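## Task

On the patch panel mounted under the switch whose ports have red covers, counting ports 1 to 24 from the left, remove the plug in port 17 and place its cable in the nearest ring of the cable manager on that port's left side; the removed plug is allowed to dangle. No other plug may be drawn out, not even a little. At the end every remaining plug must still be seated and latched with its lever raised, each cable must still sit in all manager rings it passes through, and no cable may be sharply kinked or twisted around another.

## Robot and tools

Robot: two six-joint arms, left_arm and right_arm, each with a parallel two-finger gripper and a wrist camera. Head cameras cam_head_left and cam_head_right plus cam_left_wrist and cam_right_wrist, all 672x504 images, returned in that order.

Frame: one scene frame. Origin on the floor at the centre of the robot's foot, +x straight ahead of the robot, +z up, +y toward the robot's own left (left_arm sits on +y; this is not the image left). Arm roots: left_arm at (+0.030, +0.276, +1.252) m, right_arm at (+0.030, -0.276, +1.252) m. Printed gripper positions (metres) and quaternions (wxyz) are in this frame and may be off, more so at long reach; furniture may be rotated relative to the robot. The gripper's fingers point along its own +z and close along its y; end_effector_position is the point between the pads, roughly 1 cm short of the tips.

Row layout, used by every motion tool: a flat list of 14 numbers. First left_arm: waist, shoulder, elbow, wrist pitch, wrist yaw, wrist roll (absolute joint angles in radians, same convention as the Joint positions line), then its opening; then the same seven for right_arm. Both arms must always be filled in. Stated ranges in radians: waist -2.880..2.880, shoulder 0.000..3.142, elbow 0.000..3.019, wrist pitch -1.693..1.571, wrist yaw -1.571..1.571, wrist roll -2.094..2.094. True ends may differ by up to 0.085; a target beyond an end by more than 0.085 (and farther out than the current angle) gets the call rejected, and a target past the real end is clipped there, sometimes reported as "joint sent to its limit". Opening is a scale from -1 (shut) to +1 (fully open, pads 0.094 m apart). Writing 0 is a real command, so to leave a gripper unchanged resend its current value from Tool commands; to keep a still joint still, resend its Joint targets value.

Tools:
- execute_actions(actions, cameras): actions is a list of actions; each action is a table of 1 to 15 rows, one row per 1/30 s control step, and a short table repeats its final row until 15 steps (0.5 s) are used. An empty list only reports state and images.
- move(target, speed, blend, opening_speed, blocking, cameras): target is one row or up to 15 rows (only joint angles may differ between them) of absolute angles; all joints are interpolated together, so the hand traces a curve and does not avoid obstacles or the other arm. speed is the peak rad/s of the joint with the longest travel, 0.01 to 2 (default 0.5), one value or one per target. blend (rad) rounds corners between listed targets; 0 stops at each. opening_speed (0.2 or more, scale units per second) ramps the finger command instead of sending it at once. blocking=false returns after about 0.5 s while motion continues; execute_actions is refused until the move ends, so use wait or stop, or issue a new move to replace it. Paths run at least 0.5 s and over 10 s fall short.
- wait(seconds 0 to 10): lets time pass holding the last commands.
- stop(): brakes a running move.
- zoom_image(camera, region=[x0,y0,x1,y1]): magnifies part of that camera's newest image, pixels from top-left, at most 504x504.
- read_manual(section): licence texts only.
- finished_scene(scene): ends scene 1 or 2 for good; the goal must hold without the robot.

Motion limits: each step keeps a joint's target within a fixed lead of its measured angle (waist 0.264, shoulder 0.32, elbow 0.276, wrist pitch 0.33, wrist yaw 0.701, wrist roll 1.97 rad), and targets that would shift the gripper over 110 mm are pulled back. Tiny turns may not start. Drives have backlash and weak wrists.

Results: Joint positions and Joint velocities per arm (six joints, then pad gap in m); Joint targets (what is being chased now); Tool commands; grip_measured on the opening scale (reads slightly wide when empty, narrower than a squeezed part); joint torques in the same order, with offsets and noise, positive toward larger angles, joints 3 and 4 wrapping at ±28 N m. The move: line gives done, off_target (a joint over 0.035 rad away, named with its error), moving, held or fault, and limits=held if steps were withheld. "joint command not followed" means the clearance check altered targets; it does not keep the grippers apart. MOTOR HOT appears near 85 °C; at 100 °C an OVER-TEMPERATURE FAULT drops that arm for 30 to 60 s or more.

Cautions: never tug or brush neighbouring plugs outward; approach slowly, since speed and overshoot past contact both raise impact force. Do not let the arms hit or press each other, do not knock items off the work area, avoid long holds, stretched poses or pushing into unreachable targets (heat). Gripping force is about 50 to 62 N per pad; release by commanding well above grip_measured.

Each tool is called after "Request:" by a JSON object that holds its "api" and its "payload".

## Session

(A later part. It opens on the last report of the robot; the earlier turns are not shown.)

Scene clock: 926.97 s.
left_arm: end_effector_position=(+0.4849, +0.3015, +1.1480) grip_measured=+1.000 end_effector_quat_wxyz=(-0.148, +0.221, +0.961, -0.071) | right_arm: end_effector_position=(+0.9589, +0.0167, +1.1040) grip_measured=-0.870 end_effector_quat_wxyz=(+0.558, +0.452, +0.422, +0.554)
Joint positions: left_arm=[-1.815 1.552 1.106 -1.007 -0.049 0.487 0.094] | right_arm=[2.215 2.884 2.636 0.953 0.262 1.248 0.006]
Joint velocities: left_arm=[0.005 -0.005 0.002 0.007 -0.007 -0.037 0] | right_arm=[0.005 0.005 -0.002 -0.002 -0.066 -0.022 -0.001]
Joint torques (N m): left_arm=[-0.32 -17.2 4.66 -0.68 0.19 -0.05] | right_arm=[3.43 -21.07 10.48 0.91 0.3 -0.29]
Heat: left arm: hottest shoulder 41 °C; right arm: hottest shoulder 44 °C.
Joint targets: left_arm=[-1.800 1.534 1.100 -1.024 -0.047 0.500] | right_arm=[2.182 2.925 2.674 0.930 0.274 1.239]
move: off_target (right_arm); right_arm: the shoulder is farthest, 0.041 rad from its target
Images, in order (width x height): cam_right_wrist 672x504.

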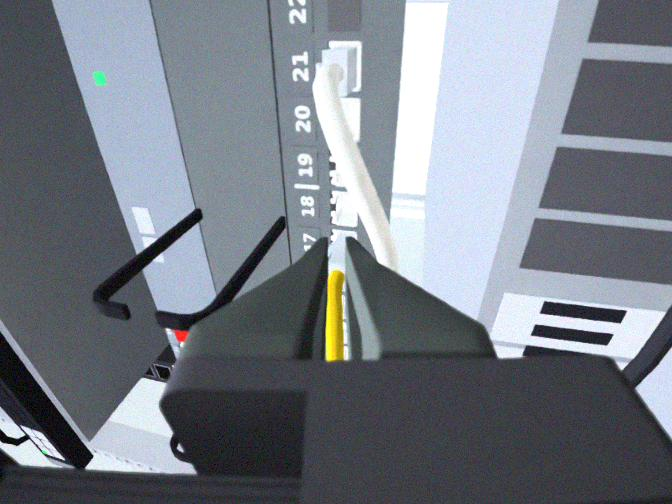

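Request:
{"api": "move", "payload": {"target": [-1.8,1.534,1.1,-1.024,-0.047,0.5,1,2.182,2.925,2.674,0.930,0.275,1.237,-1.0], "opening_speed": 0.25, "cameras": ["cam_right_wrist"]}}

Request:
{"api": "zoom_image", "payload": {"camera": "cam_right_wrist", "region": [270, 160, 440, 300]}}

Scene clock: 934.53 s.
left_arm: end_effector_position=(+0.4849, +0.3015, +1.1480) grip_measured=+1.000 end_effector_quat_wxyz=(-0.148, +0.221, +0.961, -0.071) | right_arm: end_effector_position=(+0.9589, +0.0167, +1.1040) grip_measured=-0.872 end_effector_quat_wxyz=(+0.558, +0.452, +0.422, +0.554)
Joint positions: left_arm=[-1.815 1.552 1.106 -1.007 -0.049 0.487 0.094] | right_arm=[2.215 2.884 2.636 0.953 0.262 1.248 0.006]
Joint velocities: left_arm=[-0.005 0.005 -0.012 -0.012 -0.022 -0.037 0] | right_arm=[-0.005 -0.015 0.002 0.002 -0.051 0.037 0]
Joint torques (N m): left_arm=[-0.32 -17.14 4.75 -0.8 0.17 -0.05] | right_arm=[4.01 -20.13 10.47 1.1 0.34 -0.26]
Heat: left arm: hottest shoulder 41 °C; right arm: hottest elbow 45 °C.
Joint targets: left_arm=[-1.800 1.534 1.100 -1.024 -0.047 0.500] | right_arm=[2.182 2.925 2.674 0.930 0.275 1.237]
move: off_target (right_arm); right_arm: the shoulder is farthest, 0.041 rad from its target
Images, in order (width x height): cam_right_wrist 672x504.

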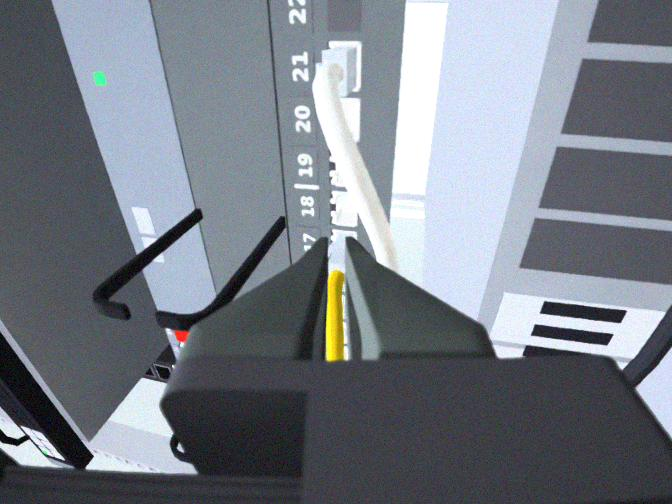

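Scaled by 2.965 from the camera's 672x504 image, which has a finer 960x720 frame.

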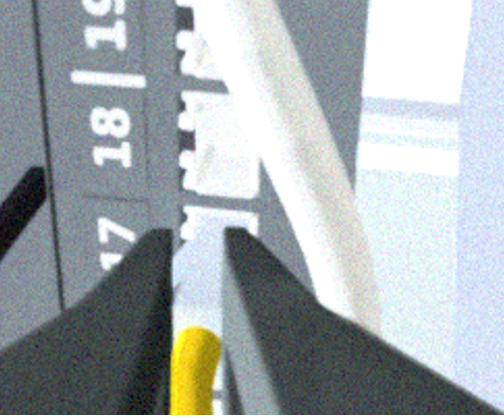

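Request:
{"api": "move", "payload": {"target": [-1.8,1.534,1.1,-1.024,-0.047,0.5,1,2.226,2.765,2.384,1.107,0.265,1.237,-1.0], "speed": 0.12, "cameras": ["cam_right_wrist"]}}

Request:
{"api": "zoom_image", "payload": {"camera": "cam_right_wrist", "region": [200, 100, 500, 300]}}

Scene clock: 951.27 s.
left_arm: end_effector_position=(+0.4849, +0.3015, +1.1480) grip_measured=+1.000 end_effector_quat_wxyz=(-0.148, +0.221, +0.961, -0.071) | right_arm: end_effector_position=(+0.9389, +0.0086, +1.1091) grip_measured=-0.988 end_effector_quat_wxyz=(+0.559, +0.455, +0.420, +0.552)
Joint positions: left_arm=[-1.815 1.552 1.106 -1.007 -0.049 0.487 0.094] | right_arm=[2.217 2.767 2.389 1.085 0.271 1.248 0.001]
Joint velocities: left_arm=[-0.005 -0.015 -0.007 -0.002 -0.007 0.007 0] | right_arm=[-0.005 -0.005 0.002 0.002 0.066 0.007 -0.001]
Joint torques (N m): left_arm=[-0.03 -17.49 4.7 -0.8 0.16 -0.07] | right_arm=[7.06 -23.53 6.58 3.11 -0.06 -0.26]
Heat: left arm: hottest shoulder 41 °C; right arm: hottest elbow 45 °C.
Joint targets: left_arm=[-1.800 1.534 1.100 -1.024 -0.047 0.500] | right_arm=[2.226 2.765 2.383 1.107 0.274 1.237]
move: done
Images, in order (width x height): cam_right_wrist 672x504.

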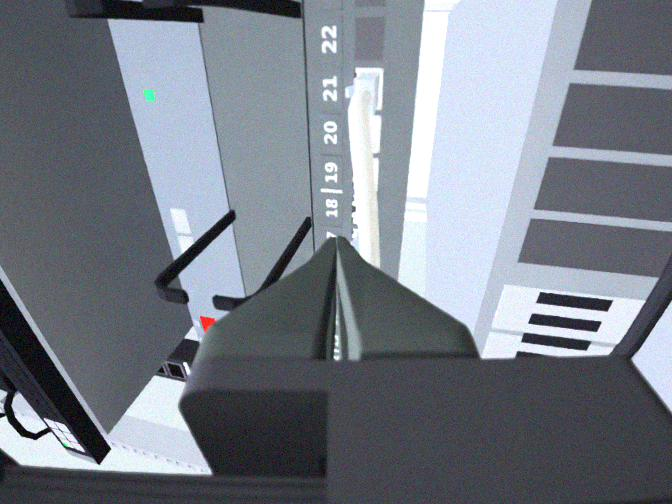

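Scaled by 1.680 from the camera's 672x504 image, which has a finer 960x720 frame.

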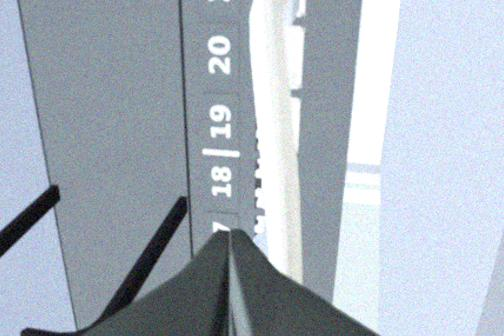

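Request:
{"api": "move", "payload": {"target": [-1.8,1.534,1.1,-1.024,-0.047,0.5,1,2.226,2.765,2.384,1.107,0.265,1.237,-0.6], "opening_speed": 0.4, "cameras": ["cam_right_wrist"]}}

Request:
{"api": "zoom_image", "payload": {"camera": "cam_right_wrist", "region": [270, 160, 440, 300]}}

Scene clock: 959.27 s.
left_arm: end_effector_position=(+0.4849, +0.3015, +1.1480) grip_measured=+1.000 end_effector_quat_wxyz=(-0.148, +0.221, +0.961, -0.071) | right_arm: end_effector_position=(+0.9386, +0.0090, +1.1104) grip_measured=-0.603 end_effector_quat_wxyz=(+0.559, +0.452, +0.419, +0.554)
Joint positions: left_arm=[-1.815 1.552 1.106 -1.007 -0.049 0.487 0.094] | right_arm=[2.217 2.767 2.389 1.09 0.266 1.248 0.019]
Joint velocities: left_arm=[-0.005 -0.005 0.007 -0.022 -0.066 -0.037 0] | right_arm=[0.005 -0.005 -0.007 0.022 -0.007 0.037 0.001]
Joint torques (N m): left_arm=[-0.15 -17.44 4.74 -0.75 0.19 -0.07] | right_arm=[6.77 -24.23 6.67 2.78 -0.32 -0.21]
Heat: left arm: hottest shoulder 41 °C; right arm: hottest shoulder 44 °C.
Joint targets: left_arm=[-1.800 1.534 1.100 -1.024 -0.047 0.500] | right_arm=[2.226 2.765 2.384 1.107 0.264 1.237]
move: done
Images, in order (width x height): cam_right_wrist 672x504.

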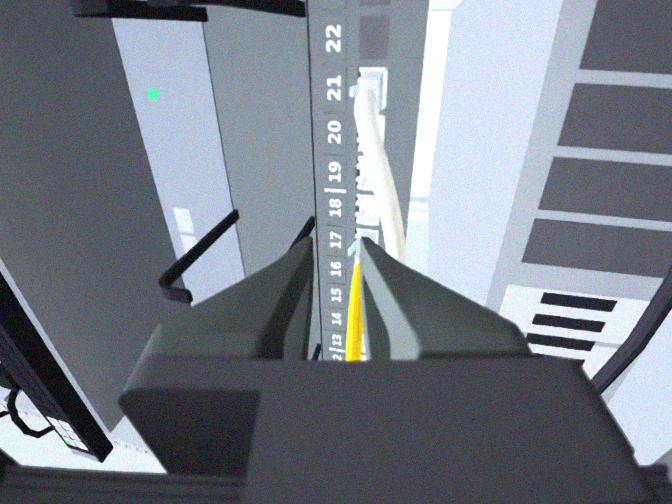

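Scaled by 2.965 from the camera's 672x504 image, which has a finer 960x720 frame.

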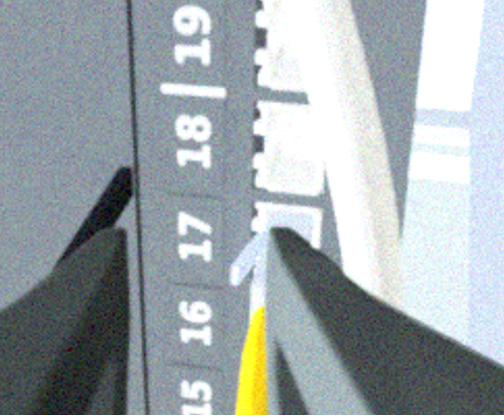

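Request:
{"api": "move", "payload": {"target": [-1.8,1.534,1.1,-1.024,-0.047,0.5,1,2.226,2.740,2.357,0.993,0.25,1.244,-0.64], "speed": 0.1, "cameras": ["cam_right_wrist"]}}

Request:
{"api": "zoom_image", "payload": {"camera": "cam_right_wrist", "region": [270, 160, 440, 300]}}

Scene clock: 1005.17 s.
left_arm: end_effector_position=(+0.4849, +0.3015, +1.1480) grip_measured=+1.000 end_effector_quat_wxyz=(-0.148, +0.221, +0.961, -0.071) | right_arm: end_effector_position=(+0.9427, +0.0164, +1.0980) grip_measured=-0.638 end_effector_quat_wxyz=(+0.541, +0.456, +0.452, +0.543)
Joint positions: left_arm=[-1.815 1.552 1.106 -1.007 -0.049 0.487 0.094] | right_arm=[2.217 2.753 2.372 1.014 0.253 1.248 0.017]
Joint velocities: left_arm=[-0.015 0.005 -0.012 -0.007 0.007 0.037 0] | right_arm=[0.005 -0.005 -0.002 -0.017 0.022 0.007 -0.001]
Joint torques (N m): left_arm=[-0.21 -17.61 4.7 -0.8 0.16 -0.07] | right_arm=[7.18 -24.64 6.12 1.05 -0.34 -0.11]
Heat: left arm: hottest shoulder 42 °C; right arm: hottest shoulder 46 °C.
Joint targets: left_arm=[-1.800 1.534 1.100 -1.024 -0.047 0.500] | right_arm=[2.226 2.740 2.358 0.993 0.250 1.244]
move: done
Images, in order (width x height): cam_right_wrist 672x504.

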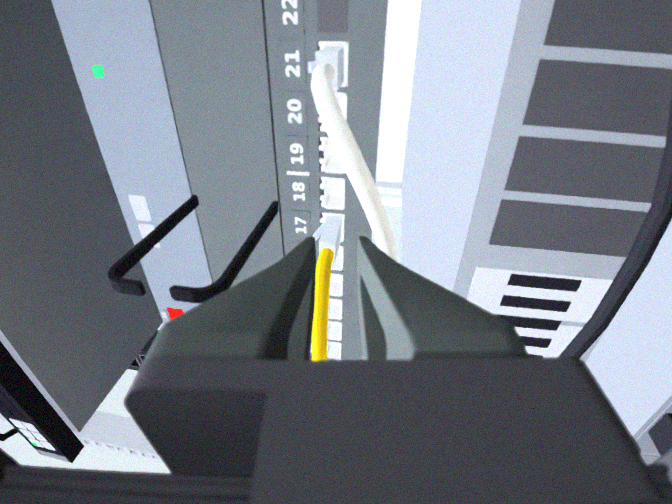

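Scaled by 2.965 from the camera's 672x504 image, which has a finer 960x720 frame.

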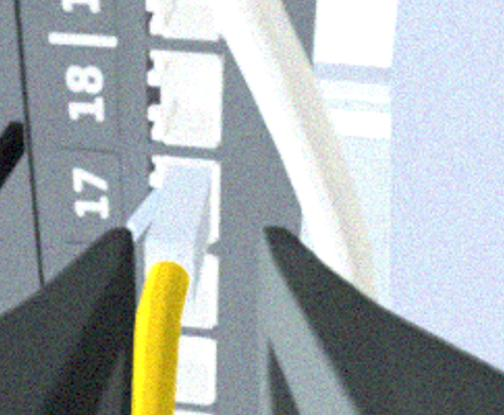

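Request:
{"api": "move", "payload": {"target": [[-1.8,1.534,1.1,-1.024,-0.047,0.5,1,2.205,2.785,2.408,0.993,0.27,1.244,-0.64],[-1.8,1.534,1.1,-1.024,-0.047,0.5,1,2.200,2.835,2.535,0.917,0.28,1.244,-0.64]], "speed": 0.08, "cameras": ["cam_right_wrist"]}}

Request:
{"api": "zoom_image", "payload": {"camera": "cam_right_wrist", "region": [270, 160, 440, 300]}}

Scene clock: 1022.20 s.
left_arm: end_effector_position=(+0.4849, +0.3015, +1.1480) grip_measured=+1.000 end_effector_quat_wxyz=(-0.148, +0.221, +0.961, -0.071) | right_arm: end_effector_position=(+0.9573, +0.0164, +1.1000) grip_measured=-0.638 end_effector_quat_wxyz=(+0.544, +0.465, +0.449, +0.535)
Joint positions: left_arm=[-1.815 1.552 1.106 -1.007 -0.049 0.487 0.094] | right_arm=[2.217 2.796 2.486 0.941 0.276 1.248 0.017]
Joint velocities: left_arm=[0.005 -0.024 0.002 -0.022 0.007 -0.066 0] | right_arm=[0.015 -0.005 -0.007 -0.017 -0.007 -0.037 0.001]
Joint torques (N m): left_arm=[-0.26 -17.32 4.68 -0.73 0.18 -0.05] | right_arm=[5.36 -20.01 10.76 1.1 -0.02 -0.17]
Heat: left arm: hottest shoulder 42 °C; right arm: hottest shoulder 46 °C.
Joint targets: left_arm=[-1.800 1.534 1.100 -1.024 -0.047 0.500] | right_arm=[2.200 2.835 2.534 0.917 0.280 1.244]
move: off_target (right_arm); right_arm: the elbow is farthest, 0.049 rad from its target
Images, in order (width x height): cam_right_wrist 672x504.

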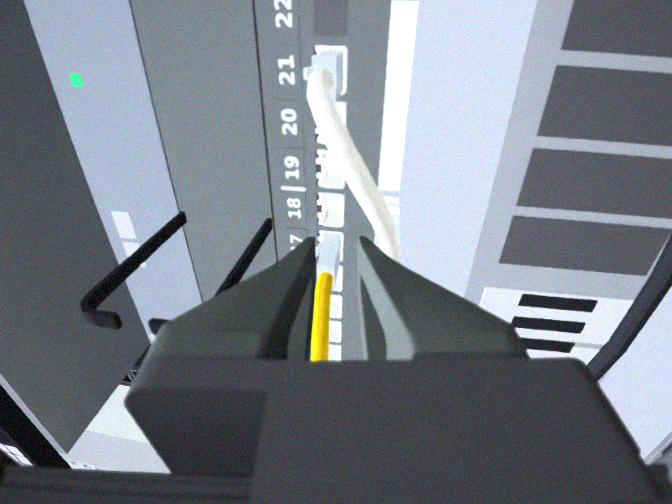

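Scaled by 2.965 from the camera's 672x504 image, which has a finer 960x720 frame.

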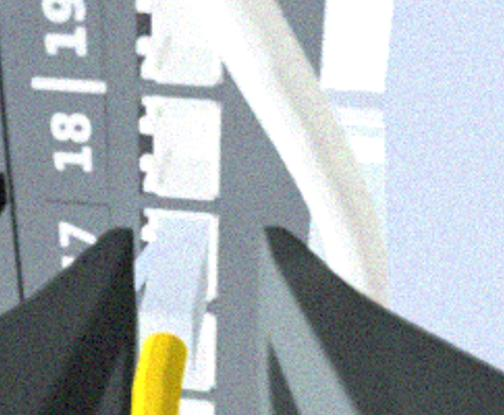

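Request:
{"api": "execute_actions", "payload": {"actions": [], "cameras": ["cam_right_wrist"]}}

Request:
{"api": "zoom_image", "payload": {"camera": "cam_right_wrist", "region": [270, 160, 440, 300]}}

Scene clock: 1068.00 s.
left_arm: end_effector_position=(+0.4849, +0.3015, +1.1480) grip_measured=+1.000 end_effector_quat_wxyz=(-0.148, +0.221, +0.961, -0.071) | right_arm: end_effector_position=(+0.9576, +0.0163, +1.1008) grip_measured=-0.638 end_effector_quat_wxyz=(+0.544, +0.464, +0.449, +0.536)
Joint positions: left_arm=[-1.815 1.552 1.106 -1.007 -0.049 0.487 0.094] | right_arm=[2.217 2.796 2.487 0.941 0.276 1.248 0.017]
Joint velocities: left_arm=[-0.005 -0.005 0.007 -0.017 -0.007 -0.051 0] | right_arm=[-0.015 -0.005 0.002 -0.007 -0.095 -0.095 -0.001]
Joint torques (N m): left_arm=[-0.32 -17.03 4.74 -0.72 0.19 -0.05] | right_arm=[5.25 -20.72 10.93 0.88 -0.03 -0.19]
Heat: left arm: hottest shoulder 42 °C; right arm: hottest elbow 46 °C.
Joint targets: left_arm=[-1.800 1.534 1.100 -1.024 -0.047 0.500] | right_arm=[2.200 2.835 2.535 0.917 0.280 1.244]
Tool commands: left_gripper/opening=+1.0 right_gripper/opening=-0.64
Images, in order (width x height): cam_right_wrist 672x504.

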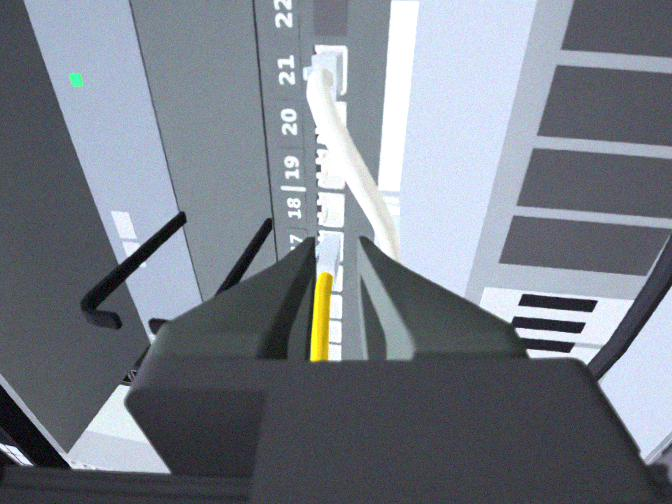

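Scaled by 2.965 from the camera's 672x504 image, which has a finer 960x720 frame.

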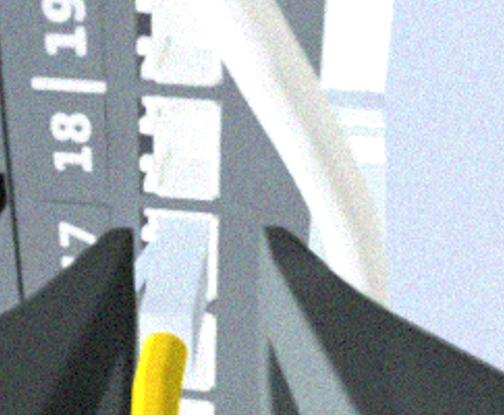

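Request:
{"api": "move", "payload": {"target": [-1.8,1.534,1.1,-1.024,-0.047,0.5,1,2.200,2.835,2.543,0.917,0.280,1.244,-0.64], "cameras": ["cam_right_wrist"]}}

Request:
{"api": "zoom_image", "payload": {"camera": "cam_right_wrist", "region": [270, 160, 440, 300]}}

Scene clock: 1076.47 s.
left_arm: end_effector_position=(+0.4849, +0.3015, +1.1480) grip_measured=+1.000 end_effector_quat_wxyz=(-0.148, +0.221, +0.961, -0.071) | right_arm: end_effector_position=(+0.9578, +0.0166, +1.0998) grip_measured=-0.638 end_effector_quat_wxyz=(+0.544, +0.465, +0.449, +0.535)
Joint positions: left_arm=[-1.815 1.552 1.106 -1.007 -0.049 0.487 0.094] | right_arm=[2.217 2.799 2.492 0.938 0.276 1.248 0.017]
Joint velocities: left_arm=[0.005 -0.024 -0.002 -0.002 0.007 -0.037 0] | right_arm=[-0.005 0.005 0.007 -0.007 -0.051 0.051 0]
Joint torques (N m): left_arm=[-0.21 -18.02 4.68 -0.68 0.18 -0.06] | right_arm=[4.42 -20.84 11.12 1.07 -0.02 -0.18]
Heat: left arm: hottest shoulder 42 °C; right arm: hottest elbow 47 °C.
Joint targets: left_arm=[-1.800 1.534 1.100 -1.024 -0.047 0.500] | right_arm=[2.200 2.836 2.542 0.917 0.280 1.244]
move: off_target (right_arm); right_arm: the elbow is farthest, 0.051 rad from its target
Images, in order (width x height): cam_right_wrist 672x504.

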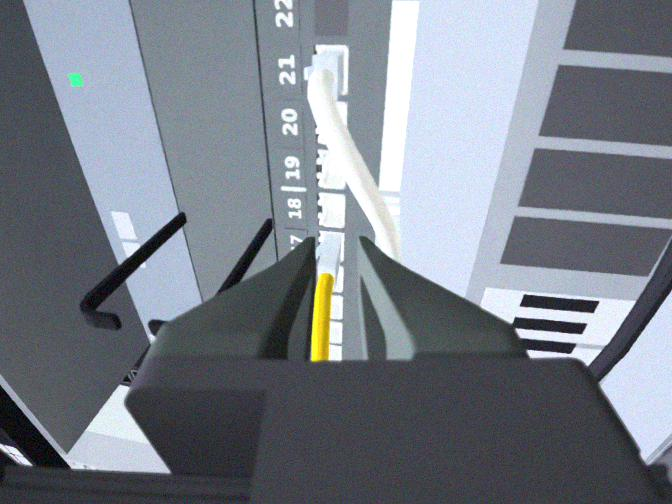

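Scaled by 2.965 from the camera's 672x504 image, which has a finer 960x720 frame.

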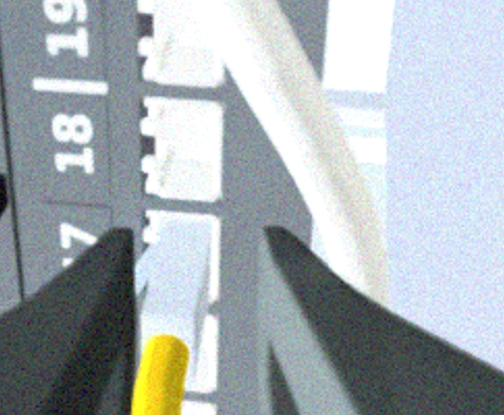

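Request:
{"api": "move", "payload": {"target": [-1.8,1.534,1.1,-1.024,-0.047,0.5,1,2.200,2.830,2.557,0.922,0.280,1.244,-0.64], "cameras": []}}

Request:
{"api": "move", "payload": {"target": [-1.8,1.534,1.1,-1.024,-0.047,0.5,1,2.200,2.830,2.557,0.922,0.280,1.244,-0.72], "opening_speed": 0.25, "cameras": ["cam_right_wrist"]}}

Request:
{"api": "zoom_image", "payload": {"camera": "cam_right_wrist", "region": [270, 160, 440, 300]}}

Scene clock: 1089.47 s.
left_arm: end_effector_position=(+0.4849, +0.3015, +1.1480) grip_measured=+1.000 end_effector_quat_wxyz=(-0.148, +0.221, +0.961, -0.071) | right_arm: end_effector_position=(+0.9604, +0.0157, +1.1060) grip_measured=-0.638 end_effector_quat_wxyz=(+0.546, +0.463, +0.444, +0.538)
Joint positions: left_arm=[-1.815 1.552 1.106 -1.007 -0.049 0.487 0.094] | right_arm=[2.217 2.799 2.504 0.938 0.276 1.248 0.017]
Joint velocities: left_arm=[0.005 0.005 -0.002 -0.002 0.007 -0.066 0] | right_arm=[-0.005 -0.005 -0.007 0.012 -0.066 -0.022 0]
Joint torques (N m): left_arm=[-0.56 -17.38 4.66 -0.8 0.17 -0.05] | right_arm=[4.54 -20.89 11.28 1.36 -0.03 -0.17]
Heat: left arm: hottest shoulder 42 °C; right arm: hottest elbow 47 °C.
Joint targets: left_arm=[-1.800 1.534 1.100 -1.024 -0.047 0.500] | right_arm=[2.200 2.829 2.557 0.922 0.280 1.244]
move: off_target (right_arm); right_arm: the elbow is farthest, 0.053 rad from its target
No camera images: "cameras" was empty.

Scene clock: 1090.17 s.
left_arm: end_effector_position=(+0.4849, +0.3015, +1.1480) grip_measured=+1.000 end_effector_quat_wxyz=(-0.148, +0.221, +0.961, -0.071) | right_arm: end_effector_position=(+0.9604, +0.0157, +1.1060) grip_measured=-0.718 end_effector_quat_wxyz=(+0.546, +0.463, +0.444, +0.538)
Joint positions: left_arm=[-1.815 1.552 1.106 -1.007 -0.049 0.487 0.094] | right_arm=[2.217 2.799 2.504 0.938 0.276 1.248 0.013]
Joint velocities: left_arm=[-0.005 -0.005 0.017 0.002 -0.051 -0.037 0] | right_arm=[-0.005 -0.015 0.007 -0.012 -0.051 -0.022 0]
Joint torques (N m): left_arm=[-0.15 -17.38 4.71 -0.72 0.19 -0.06] | right_arm=[5.42 -21.6 11.48 1.58 -0.07 -0.22]
Heat: left arm: hottest shoulder 42 °C; right arm: hottest elbow 47 °C.
Joint targets: left_arm=[-1.800 1.534 1.100 -1.024 -0.047 0.500] | right_arm=[2.200 2.830 2.557 0.922 0.280 1.244]
move: off_target (right_arm); right_arm: the elbow is farthest, 0.053 rad from its target
Images, in order (width x height): cam_right_wrist 672x504.

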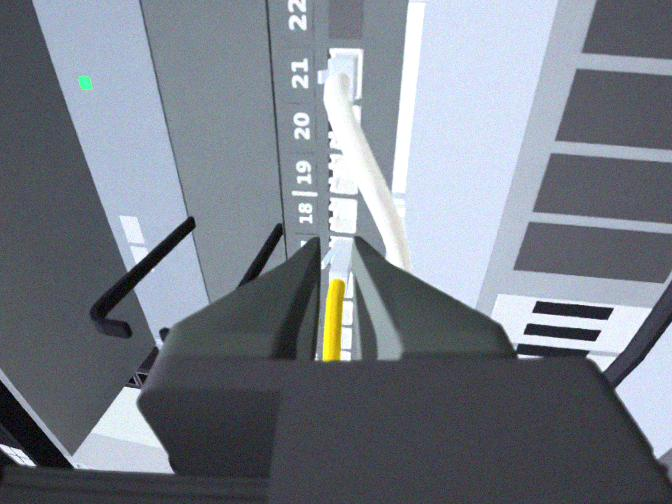

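Scaled by 2.965 from the camera's 672x504 image, which has a finer 960x720 frame.

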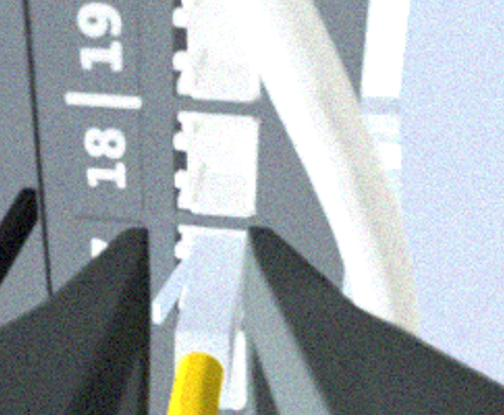

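Request:
{"api": "move", "payload": {"target": [-1.8,1.534,1.1,-1.024,-0.047,0.5,1,2.200,2.830,2.557,0.922,0.280,1.244,-1], "opening_speed": 0.25, "cameras": ["cam_right_wrist"]}}

Request:
{"api": "zoom_image", "payload": {"camera": "cam_right_wrist", "region": [270, 160, 440, 300]}}

Scene clock: 1098.33 s.
left_arm: end_effector_position=(+0.4849, +0.3015, +1.1480) grip_measured=+1.000 end_effector_quat_wxyz=(-0.148, +0.221, +0.961, -0.071) | right_arm: end_effector_position=(+0.9600, +0.0155, +1.1042) grip_measured=-0.891 end_effector_quat_wxyz=(+0.546, +0.465, +0.445, +0.537)
Joint positions: left_arm=[-1.815 1.552 1.106 -1.007 -0.049 0.487 0.094] | right_arm=[2.217 2.801 2.504 0.936 0.279 1.249 0.005]
Joint velocities: left_arm=[-0.005 0.005 0.002 -0.007 -0.007 0.007 0] | right_arm=[-0.005 -0.005 0.007 -0.017 0.022 0.037 0]
Joint torques (N m): left_arm=[-0.32 -17.14 4.71 -0.73 0.16 -0.08] | right_arm=[4.54 -21.19 11.3 1.58 -0.15 -0.21]
Heat: left arm: hottest shoulder 42 °C; right arm: hottest elbow 48 °C.
Joint targets: left_arm=[-1.800 1.534 1.100 -1.024 -0.047 0.500] | right_arm=[2.200 2.831 2.557 0.922 0.281 1.243]
move: off_target (right_arm); right_arm: the elbow is farthest, 0.053 rad from its target
Images, in order (width x height): cam_right_wrist 672x504.

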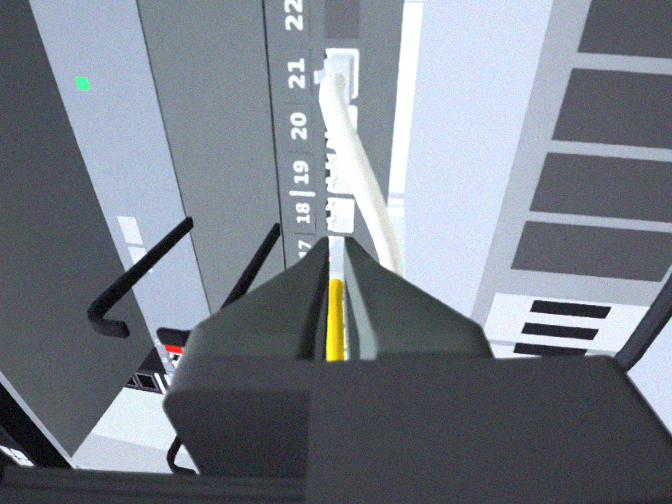

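Scaled by 2.965 from the camera's 672x504 image, which has a finer 960x720 frame.

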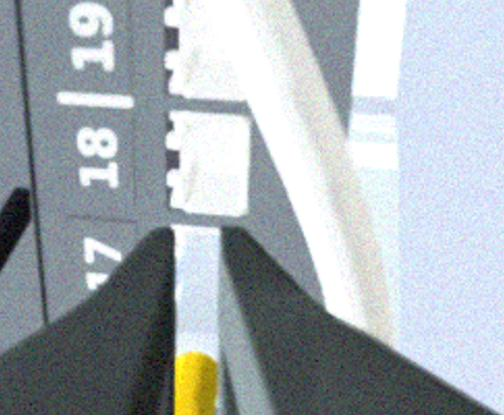

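Request:
{"api": "move", "payload": {"target": [[-1.8,1.534,1.1,-1.024,-0.047,0.5,1,2.226,2.795,2.502,0.954,0.281,1.243,-1],[-1.8,1.534,1.1,-1.024,-0.047,0.5,1,2.232,2.752,2.404,1.008,0.279,1.243,-1]], "speed": 0.12, "cameras": ["cam_right_wrist"]}}

Request:
{"api": "zoom_image", "payload": {"camera": "cam_right_wrist", "region": [270, 160, 440, 300]}}

Scene clock: 1130.73 s.
left_arm: end_effector_position=(+0.4849, +0.3015, +1.1480) grip_measured=+1.000 end_effector_quat_wxyz=(-0.148, +0.221, +0.961, -0.071) | right_arm: end_effector_position=(+0.9574, +0.0151, +1.1055) grip_measured=-0.927 end_effector_quat_wxyz=(+0.540, +0.466, +0.456, +0.533)
Joint positions: left_arm=[-1.815 1.552 1.106 -1.007 -0.049 0.487 0.094] | right_arm=[2.217 2.758 2.43 0.941 0.274 1.249 0.003]
Joint velocities: left_arm=[-0.005 -0.005 0.007 -0.007 0.022 -0.007 0] | right_arm=[-0.005 0.005 -0.002 0.012 -0.11 0.066 -0.001]
Joint torques (N m): left_arm=[0.38 -17.61 4.72 -0.7 0.2 -0.07] | right_arm=[7 -24.47 5.48 4.93 -0.14 -0.21]
Heat: left arm: hottest shoulder 42 °C; right arm: hottest elbow 50 °C.
Joint targets: left_arm=[-1.800 1.534 1.100 -1.024 -0.047 0.500] | right_arm=[2.232 2.751 2.404 1.007 0.276 1.242]
move: off_target (right_arm); right_arm: the wrist pitch is farthest, 0.067 rad from its target
Images, in order (width x height): cam_right_wrist 672x504.

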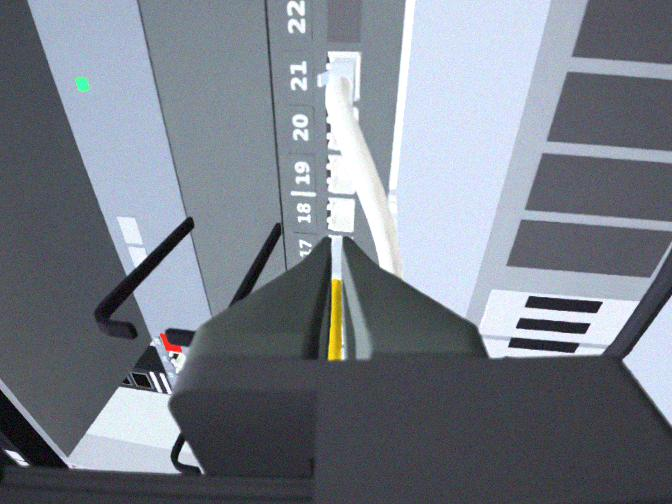

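Scaled by 2.965 from the camera's 672x504 image, which has a finer 960x720 frame.

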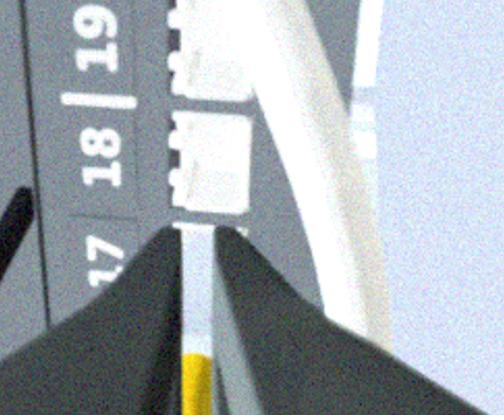

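Request:
{"api": "move", "payload": {"target": [-1.8,1.534,1.1,-1.024,-0.047,0.5,1,2.242,2.735,2.365,1.04,0.279,1.243,-1], "speed": 0.15, "cameras": ["cam_right_wrist"]}}

Request:
{"api": "zoom_image", "payload": {"camera": "cam_right_wrist", "region": [270, 160, 440, 300]}}

Scene clock: 1143.97 s.
left_arm: end_effector_position=(+0.4849, +0.3015, +1.1480) grip_measured=+1.000 end_effector_quat_wxyz=(-0.148, +0.221, +0.961, -0.071) | right_arm: end_effector_position=(+0.9426, +0.0198, +1.1072) grip_measured=-0.988 end_effector_quat_wxyz=(+0.544, +0.464, +0.443, +0.541)
Joint positions: left_arm=[-1.815 1.552 1.106 -1.007 -0.049 0.487 0.094] | right_arm=[2.227 2.744 2.371 1.019 0.28 1.249 0.001]
Joint velocities: left_arm=[-0.015 -0.024 -0.007 0.007 0.037 -0.051 0] | right_arm=[-0.005 -0.015 -0.012 -0.002 -0.066 -0.037 0]
Joint torques (N m): left_arm=[-0.15 -17.49 4.7 -0.72 0.15 -0.04] | right_arm=[6.95 -24.06 6.84 2.93 -0.13 -0.18]
Heat: left arm: hottest shoulder 42 °C; right arm: hottest elbow 47 °C.
Joint targets: left_arm=[-1.800 1.534 1.100 -1.024 -0.047 0.500] | right_arm=[2.242 2.735 2.364 1.040 0.281 1.243]
move: done
Images, in order (width x height): cam_right_wrist 672x504.

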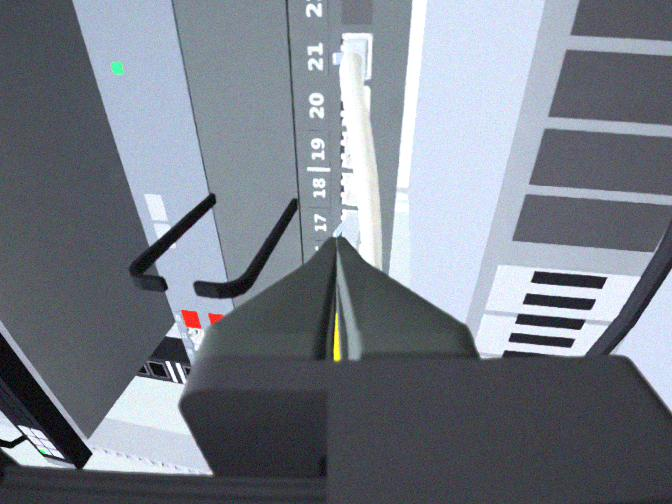

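Scaled by 2.965 from the camera's 672x504 image, which has a finer 960x720 frame.

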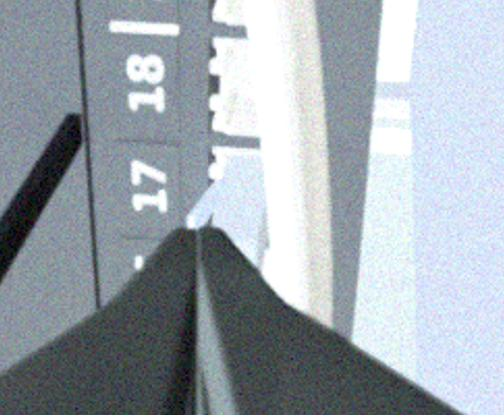

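Request:
{"api": "move", "payload": {"target": [-1.8,1.534,1.1,-1.024,-0.047,0.5,1,2.242,2.735,2.364,1.04,0.281,1.243,-0.66], "opening_speed": 0.4, "cameras": ["cam_right_wrist"]}}

Request:
{"api": "move", "payload": {"target": [-1.8,1.534,1.1,-1.024,-0.047,0.5,1,2.244,2.655,2.244,0.94,0.312,1.243,-0.66], "speed": 0.15, "cameras": ["cam_right_wrist","cam_head_right"]}}

Request:
{"api": "zoom_image", "payload": {"camera": "cam_right_wrist", "region": [270, 160, 440, 300]}}

Scene clock: 1233.27 s.
left_arm: end_effector_position=(+0.4849, +0.3015, +1.1480) grip_measured=+1.000 end_effector_quat_wxyz=(-0.148, +0.221, +0.961, -0.071) | right_arm: end_effector_position=(+0.9425, +0.0196, +1.1079) grip_measured=-0.663 end_effector_quat_wxyz=(+0.545, +0.463, +0.441, +0.542)
Joint positions: left_arm=[-1.815 1.552 1.106 -1.007 -0.049 0.487 0.094] | right_arm=[2.227 2.744 2.371 1.022 0.28 1.249 0.016]
Joint velocities: left_arm=[0.005 0.005 0.002 -0.012 0.051 0.022 0] | right_arm=[-0.005 -0.005 -0.012 0.007 -0.066 0.022 0.001]
Joint torques (N m): left_arm=[-0.38 -17.38 4.74 -0.76 0.16 -0.06] | right_arm=[7 -24 6.65 2.93 -0.15 -0.23]
Heat: left arm: hottest shoulder 42 °C; right arm: hottest shoulder 47 °C.
Joint targets: left_arm=[-1.800 1.534 1.100 -1.024 -0.047 0.500] | right_arm=[2.242 2.735 2.364 1.040 0.281 1.243]
move: done
Images, in order (width x height): cam_right_wrist 672x504.

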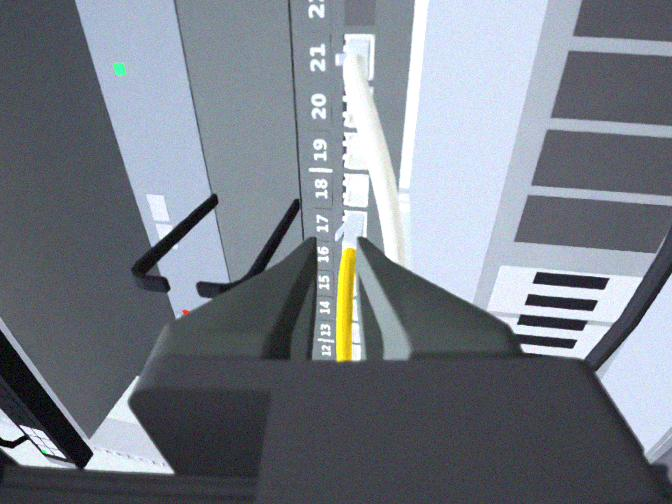

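Scene clock: 1234.53 s.
left_arm: end_effector_position=(+0.4849, +0.3015, +1.1480) grip_measured=+1.000 end_effector_quat_wxyz=(-0.148, +0.221, +0.961, -0.071) | right_arm: end_effector_position=(+0.9391, +0.0192, +1.0990) grip_measured=-0.662 end_effector_quat_wxyz=(+0.526, +0.482, +0.478, +0.512)
Joint positions: left_arm=[-1.815 1.552 1.106 -1.007 -0.049 0.487 0.094] | right_arm=[2.23 2.672 2.257 0.958 0.308 1.249 0.016]
Joint velocities: left_arm=[-0.005 -0.015 -0.017 -0.017 -0.066 -0.037 0] | right_arm=[-0.015 -0.005 -0.007 -0.027 -0.007 0.022 0]
Joint torques (N m): left_arm=[-0.26 -17.67 4.71 -0.68 0.19 -0.09] | right_arm=[6.59 -24.41 6.16 1.2 0 -0.24]
Heat: left arm: hottest shoulder 42 °C; right arm: hottest shoulder 46 °C.
Joint targets: left_arm=[-1.800 1.534 1.100 -1.024 -0.047 0.500] | right_arm=[2.244 2.655 2.244 0.940 0.312 1.243]
move: done
Images, in order (width x height): cam_head_right 672x504, cam_right_wrist 672x504.

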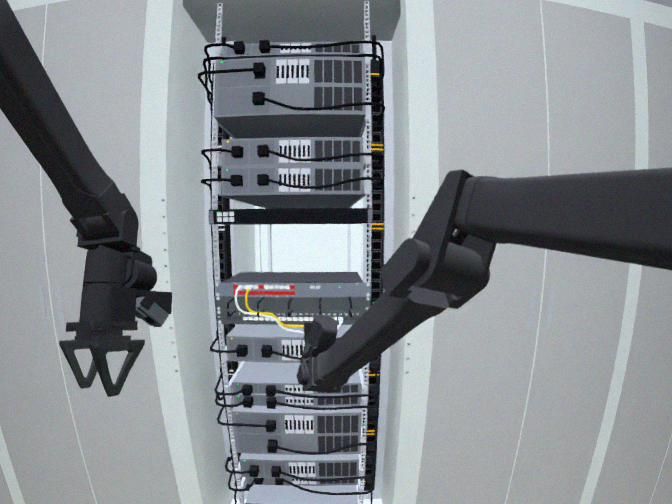

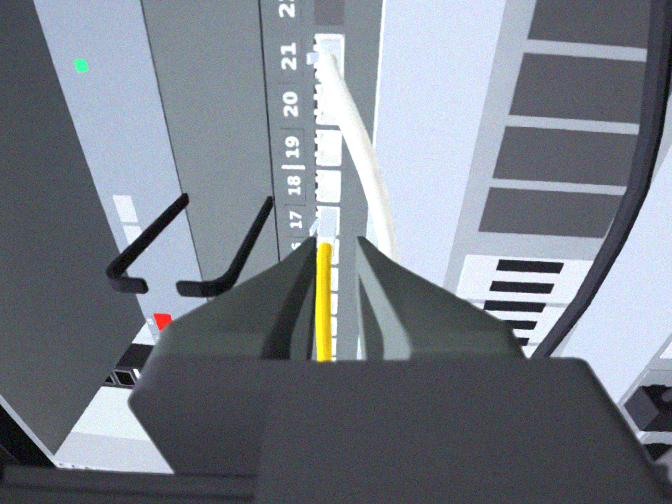

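Scaled by 2.965 from the camera's 672x504 image, which has a finer 960x720 frame.

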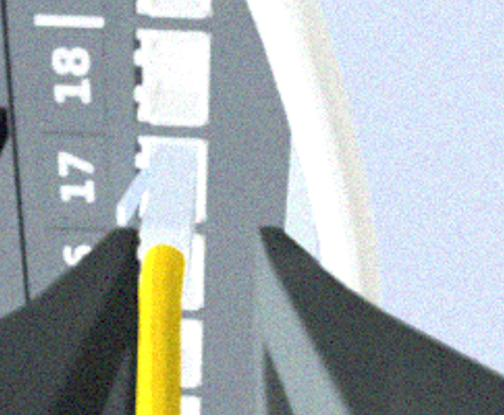

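Request:
{"api": "move", "payload": {"target": [[-1.8,1.534,1.1,-1.024,-0.047,0.5,1,2.244,2.66,2.314,0.94,0.312,1.243,-0.66]], "speed": 0.15, "cameras": ["cam_right_wrist"]}}

Request:
{"api": "zoom_image", "payload": {"camera": "cam_right_wrist", "region": [270, 160, 440, 300]}}

Scene clock: 1244.47 s.
left_arm: end_effector_position=(+0.4849, +0.3015, +1.1480) grip_measured=+1.000 end_effector_quat_wxyz=(-0.148, +0.221, +0.961, -0.071) | right_arm: end_effector_position=(+0.9415, +0.0187, +1.1034) grip_measured=-0.662 end_effector_quat_wxyz=(+0.527, +0.482, +0.475, +0.514)
Joint positions: left_arm=[-1.815 1.552 1.106 -1.007 -0.049 0.487 0.094] | right_arm=[2.23 2.672 2.266 0.958 0.308 1.249 0.016]
Joint velocities: left_arm=[-0.015 -0.024 -0.007 -0.007 -0.037 -0.051 0] | right_arm=[0.015 -0.005 0.012 -0.012 -0.037 -0.007 0]
Joint torques (N m): left_arm=[-0.21 -17.55 4.74 -0.8 0.19 -0.08] | right_arm=[7.3 -24.59 10.58 1.21 -0.03 -0.2]
Heat: left arm: hottest shoulder 42 °C; right arm: hottest shoulder 45 °C.
Joint targets: left_arm=[-1.800 1.534 1.100 -1.024 -0.047 0.500] | right_arm=[2.243 2.660 2.315 0.940 0.312 1.243]
move: off_target (right_arm); right_arm: the elbow is farthest, 0.048 rad from its target
Images, in order (width x height): cam_right_wrist 672x504.

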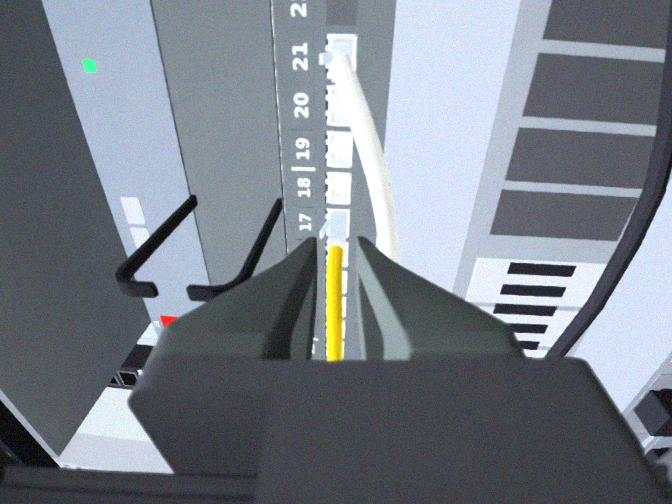

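Scaled by 2.965 from the camera's 672x504 image, which has a finer 960x720 frame.

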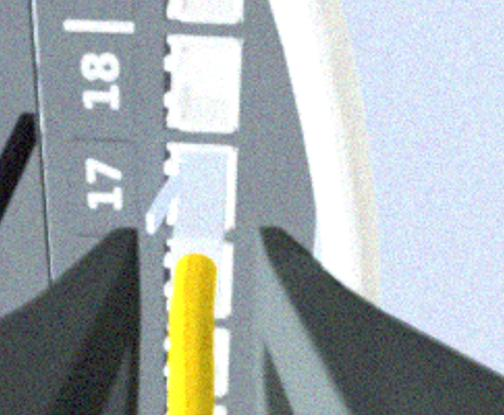

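Request:
{"api": "move", "payload": {"target": [[-1.8,1.534,1.1,-1.024,-0.047,0.5,1,2.212,2.708,2.314,0.938,0.312,1.243,-0.66],[-1.8,1.534,1.1,-1.024,-0.047,0.5,1,2.205,2.757,2.431,0.868,0.318,1.243,-0.66]], "speed": 0.12, "cameras": ["cam_right_wrist"]}}

Request:
{"api": "zoom_image", "payload": {"camera": "cam_right_wrist", "region": [270, 160, 440, 300]}}

Scene clock: 1261.70 s.
left_arm: end_effector_position=(+0.4849, +0.3015, +1.1480) grip_measured=+1.000 end_effector_quat_wxyz=(-0.148, +0.221, +0.961, -0.071) | right_arm: end_effector_position=(+0.9555, +0.0232, +1.1007) grip_measured=-0.662 end_effector_quat_wxyz=(+0.527, +0.484, +0.477, +0.511)
Joint positions: left_arm=[-1.815 1.552 1.106 -1.007 -0.049 0.487 0.094] | right_arm=[2.23 2.721 2.38 0.886 0.314 1.249 0.016]
Joint velocities: left_arm=[-0.005 -0.005 0.002 0.007 -0.11 0.037 0] | right_arm=[-0.015 -0.015 -0.002 0.012 0.066 0.037 0]
Joint torques (N m): left_arm=[-0.26 -17.38 4.67 -0.69 0.17 -0.04] | right_arm=[5.13 -20.6 10.7 1.36 -0.01 -0.2]
Heat: left arm: hottest shoulder 42 °C; right arm: hottest shoulder 44 °C.
Joint targets: left_arm=[-1.800 1.534 1.100 -1.024 -0.047 0.500] | right_arm=[2.205 2.757 2.430 0.867 0.318 1.243]
move: off_target (right_arm); right_arm: the elbow is farthest, 0.051 rad from its target
Images, in order (width x height): cam_right_wrist 672x504.

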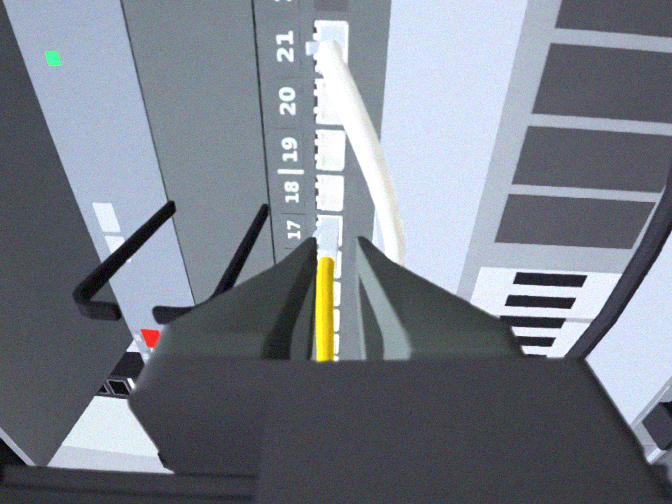

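Scaled by 2.965 from the camera's 672x504 image, which has a finer 960x720 frame.

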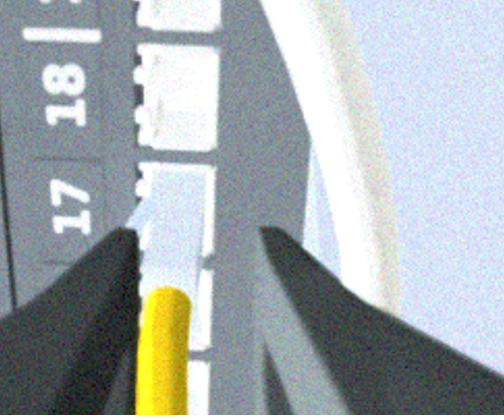

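Request:
{"api": "move", "payload": {"target": [[-1.8,1.534,1.1,-1.024,-0.047,0.5,1,2.197,2.769,2.466,0.849,0.318,1.243,-0.66]], "speed": 0.12, "cameras": ["cam_right_wrist"]}}

Request:
{"api": "zoom_image", "payload": {"camera": "cam_right_wrist", "region": [270, 160, 440, 300]}}

Scene clock: 1282.97 s.
left_arm: end_effector_position=(+0.4849, +0.3015, +1.1480) grip_measured=+1.000 end_effector_quat_wxyz=(-0.148, +0.221, +0.961, -0.071) | right_arm: end_effector_position=(+0.9611, +0.0212, +1.1030) grip_measured=-0.662 end_effector_quat_wxyz=(+0.529, +0.484, +0.475, +0.511)
Joint positions: left_arm=[-1.815 1.552 1.106 -1.007 -0.049 0.487 0.094] | right_arm=[2.227 2.733 2.415 0.867 0.314 1.249 0.016]
Joint velocities: left_arm=[-0.005 -0.005 -0.002 -0.002 -0.022 0.022 0] | right_arm=[-0.005 -0.005 -0.017 0.007 0.007 -0.007 0]
Joint torques (N m): left_arm=[0.03 -17.26 4.6 -0.73 0.19 -0.05] | right_arm=[4.19 -21.48 11.17 1.31 0.03 -0.21]
Heat: left arm: hottest shoulder 42 °C; right arm: hottest shoulder 45 °C.
Joint targets: left_arm=[-1.800 1.534 1.100 -1.024 -0.047 0.500] | right_arm=[2.198 2.768 2.467 0.850 0.318 1.243]
move: off_target (right_arm); right_arm: the elbow is farthest, 0.051 rad from its target
Images, in order (width x height): cam_right_wrist 672x504.

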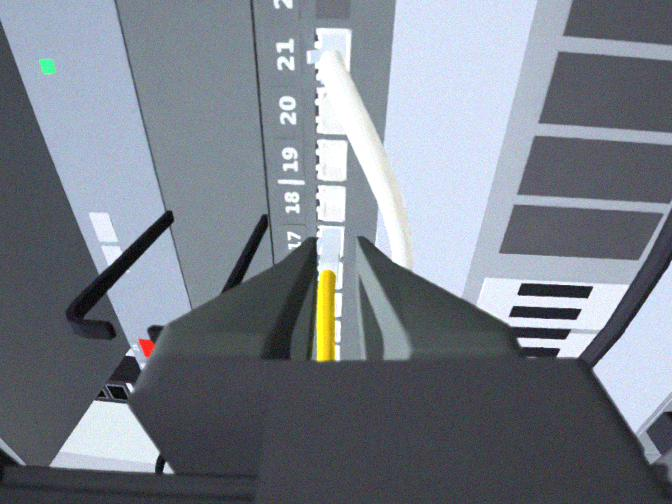

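Scaled by 2.965 from the camera's 672x504 image, which has a finer 960x720 frame.

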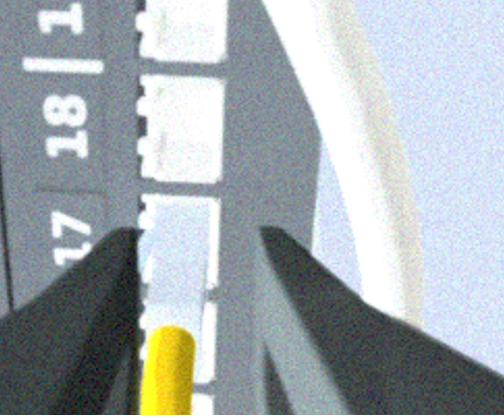

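Request:
{"api": "move", "payload": {"target": [[-1.8,1.534,1.1,-1.024,-0.047,0.5,1,2.192,2.769,2.475,0.849,0.318,1.243,-0.66]], "speed": 0.12, "cameras": []}}

Request:
{"api": "move", "payload": {"target": [[-1.8,1.534,1.1,-1.024,-0.047,0.5,1,2.215,2.735,2.430,0.880,0.318,1.243,-0.66]], "speed": 0.12, "cameras": ["cam_right_wrist"]}}

Request:
{"api": "zoom_image", "payload": {"camera": "cam_right_wrist", "region": [270, 160, 440, 300]}}

Scene clock: 1294.27 s.
left_arm: end_effector_position=(+0.4849, +0.3015, +1.1480) grip_measured=+1.000 end_effector_quat_wxyz=(-0.148, +0.221, +0.961, -0.071) | right_arm: end_effector_position=(+0.9636, +0.0167, +1.1045) grip_measured=-0.662 end_effector_quat_wxyz=(+0.531, +0.484, +0.472, +0.510)
Joint positions: left_arm=[-1.815 1.552 1.106 -1.007 -0.049 0.487 0.094] | right_arm=[2.223 2.735 2.423 0.867 0.314 1.249 0.016]
Joint velocities: left_arm=[-0.005 0.005 0.012 0.007 -0.022 -0.022 0] | right_arm=[-0.015 -0.015 -0.002 -0.012 -0.037 -0.066 0]
Joint torques (N m): left_arm=[-0.21 -17.08 4.64 -0.83 0.15 -0.07] | right_arm=[3.19 -21.13 11.1 1.22 -0.03 -0.21]
Heat: left arm: hottest shoulder 42 °C; right arm: hottest shoulder 46 °C.
Joint targets: left_arm=[-1.800 1.534 1.100 -1.024 -0.047 0.500] | right_arm=[2.191 2.769 2.474 0.849 0.318 1.243]
move: off_target (right_arm); right_arm: the elbow is farthest, 0.052 rad from its target
No camera images: "cameras" was empty.

Scene clock: 1294.97 s.
left_arm: end_effector_position=(+0.4849, +0.3015, +1.1480) grip_measured=+1.000 end_effector_quat_wxyz=(-0.148, +0.221, +0.961, -0.071) | right_arm: end_effector_position=(+0.9636, +0.0167, +1.1045) grip_measured=-0.662 end_effector_quat_wxyz=(+0.531, +0.484, +0.472, +0.510)
Joint positions: left_arm=[-1.815 1.552 1.106 -1.007 -0.049 0.487 0.094] | right_arm=[2.223 2.735 2.423 0.867 0.314 1.249 0.016]
Joint velocities: left_arm=[0.005 0.015 0.007 -0.002 0.051 -0.095 0] | right_arm=[-0.005 -0.015 0.007 0.002 0.007 0.007 0]
Joint torques (N m): left_arm=[-0.5 -17.2 4.77 -0.75 0.2 -0.06] | right_arm=[5.6 -24.18 8.12 2.52 -0.07 -0.16]
Heat: left arm: hottest shoulder 42 °C; right arm: hottest shoulder 46 °C.
Joint targets: left_arm=[-1.800 1.534 1.100 -1.024 -0.047 0.500] | right_arm=[2.215 2.735 2.430 0.880 0.318 1.243]
move: done
Images, in order (width x height): cam_right_wrist 672x504.

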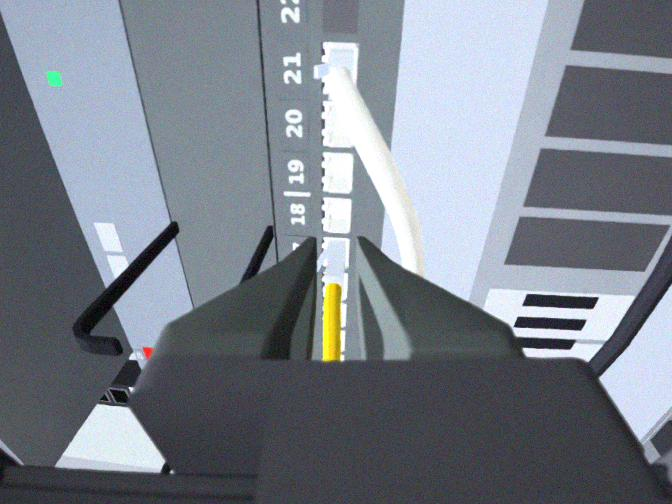

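Scaled by 2.965 from the camera's 672x504 image, which has a finer 960x720 frame.

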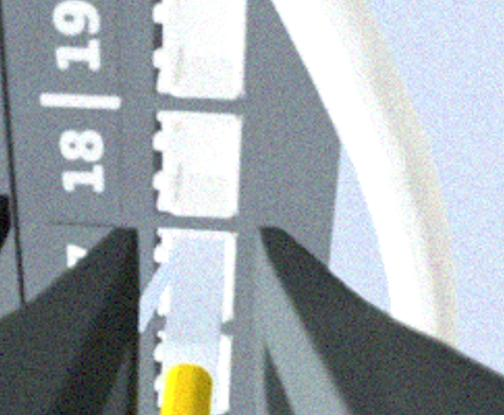

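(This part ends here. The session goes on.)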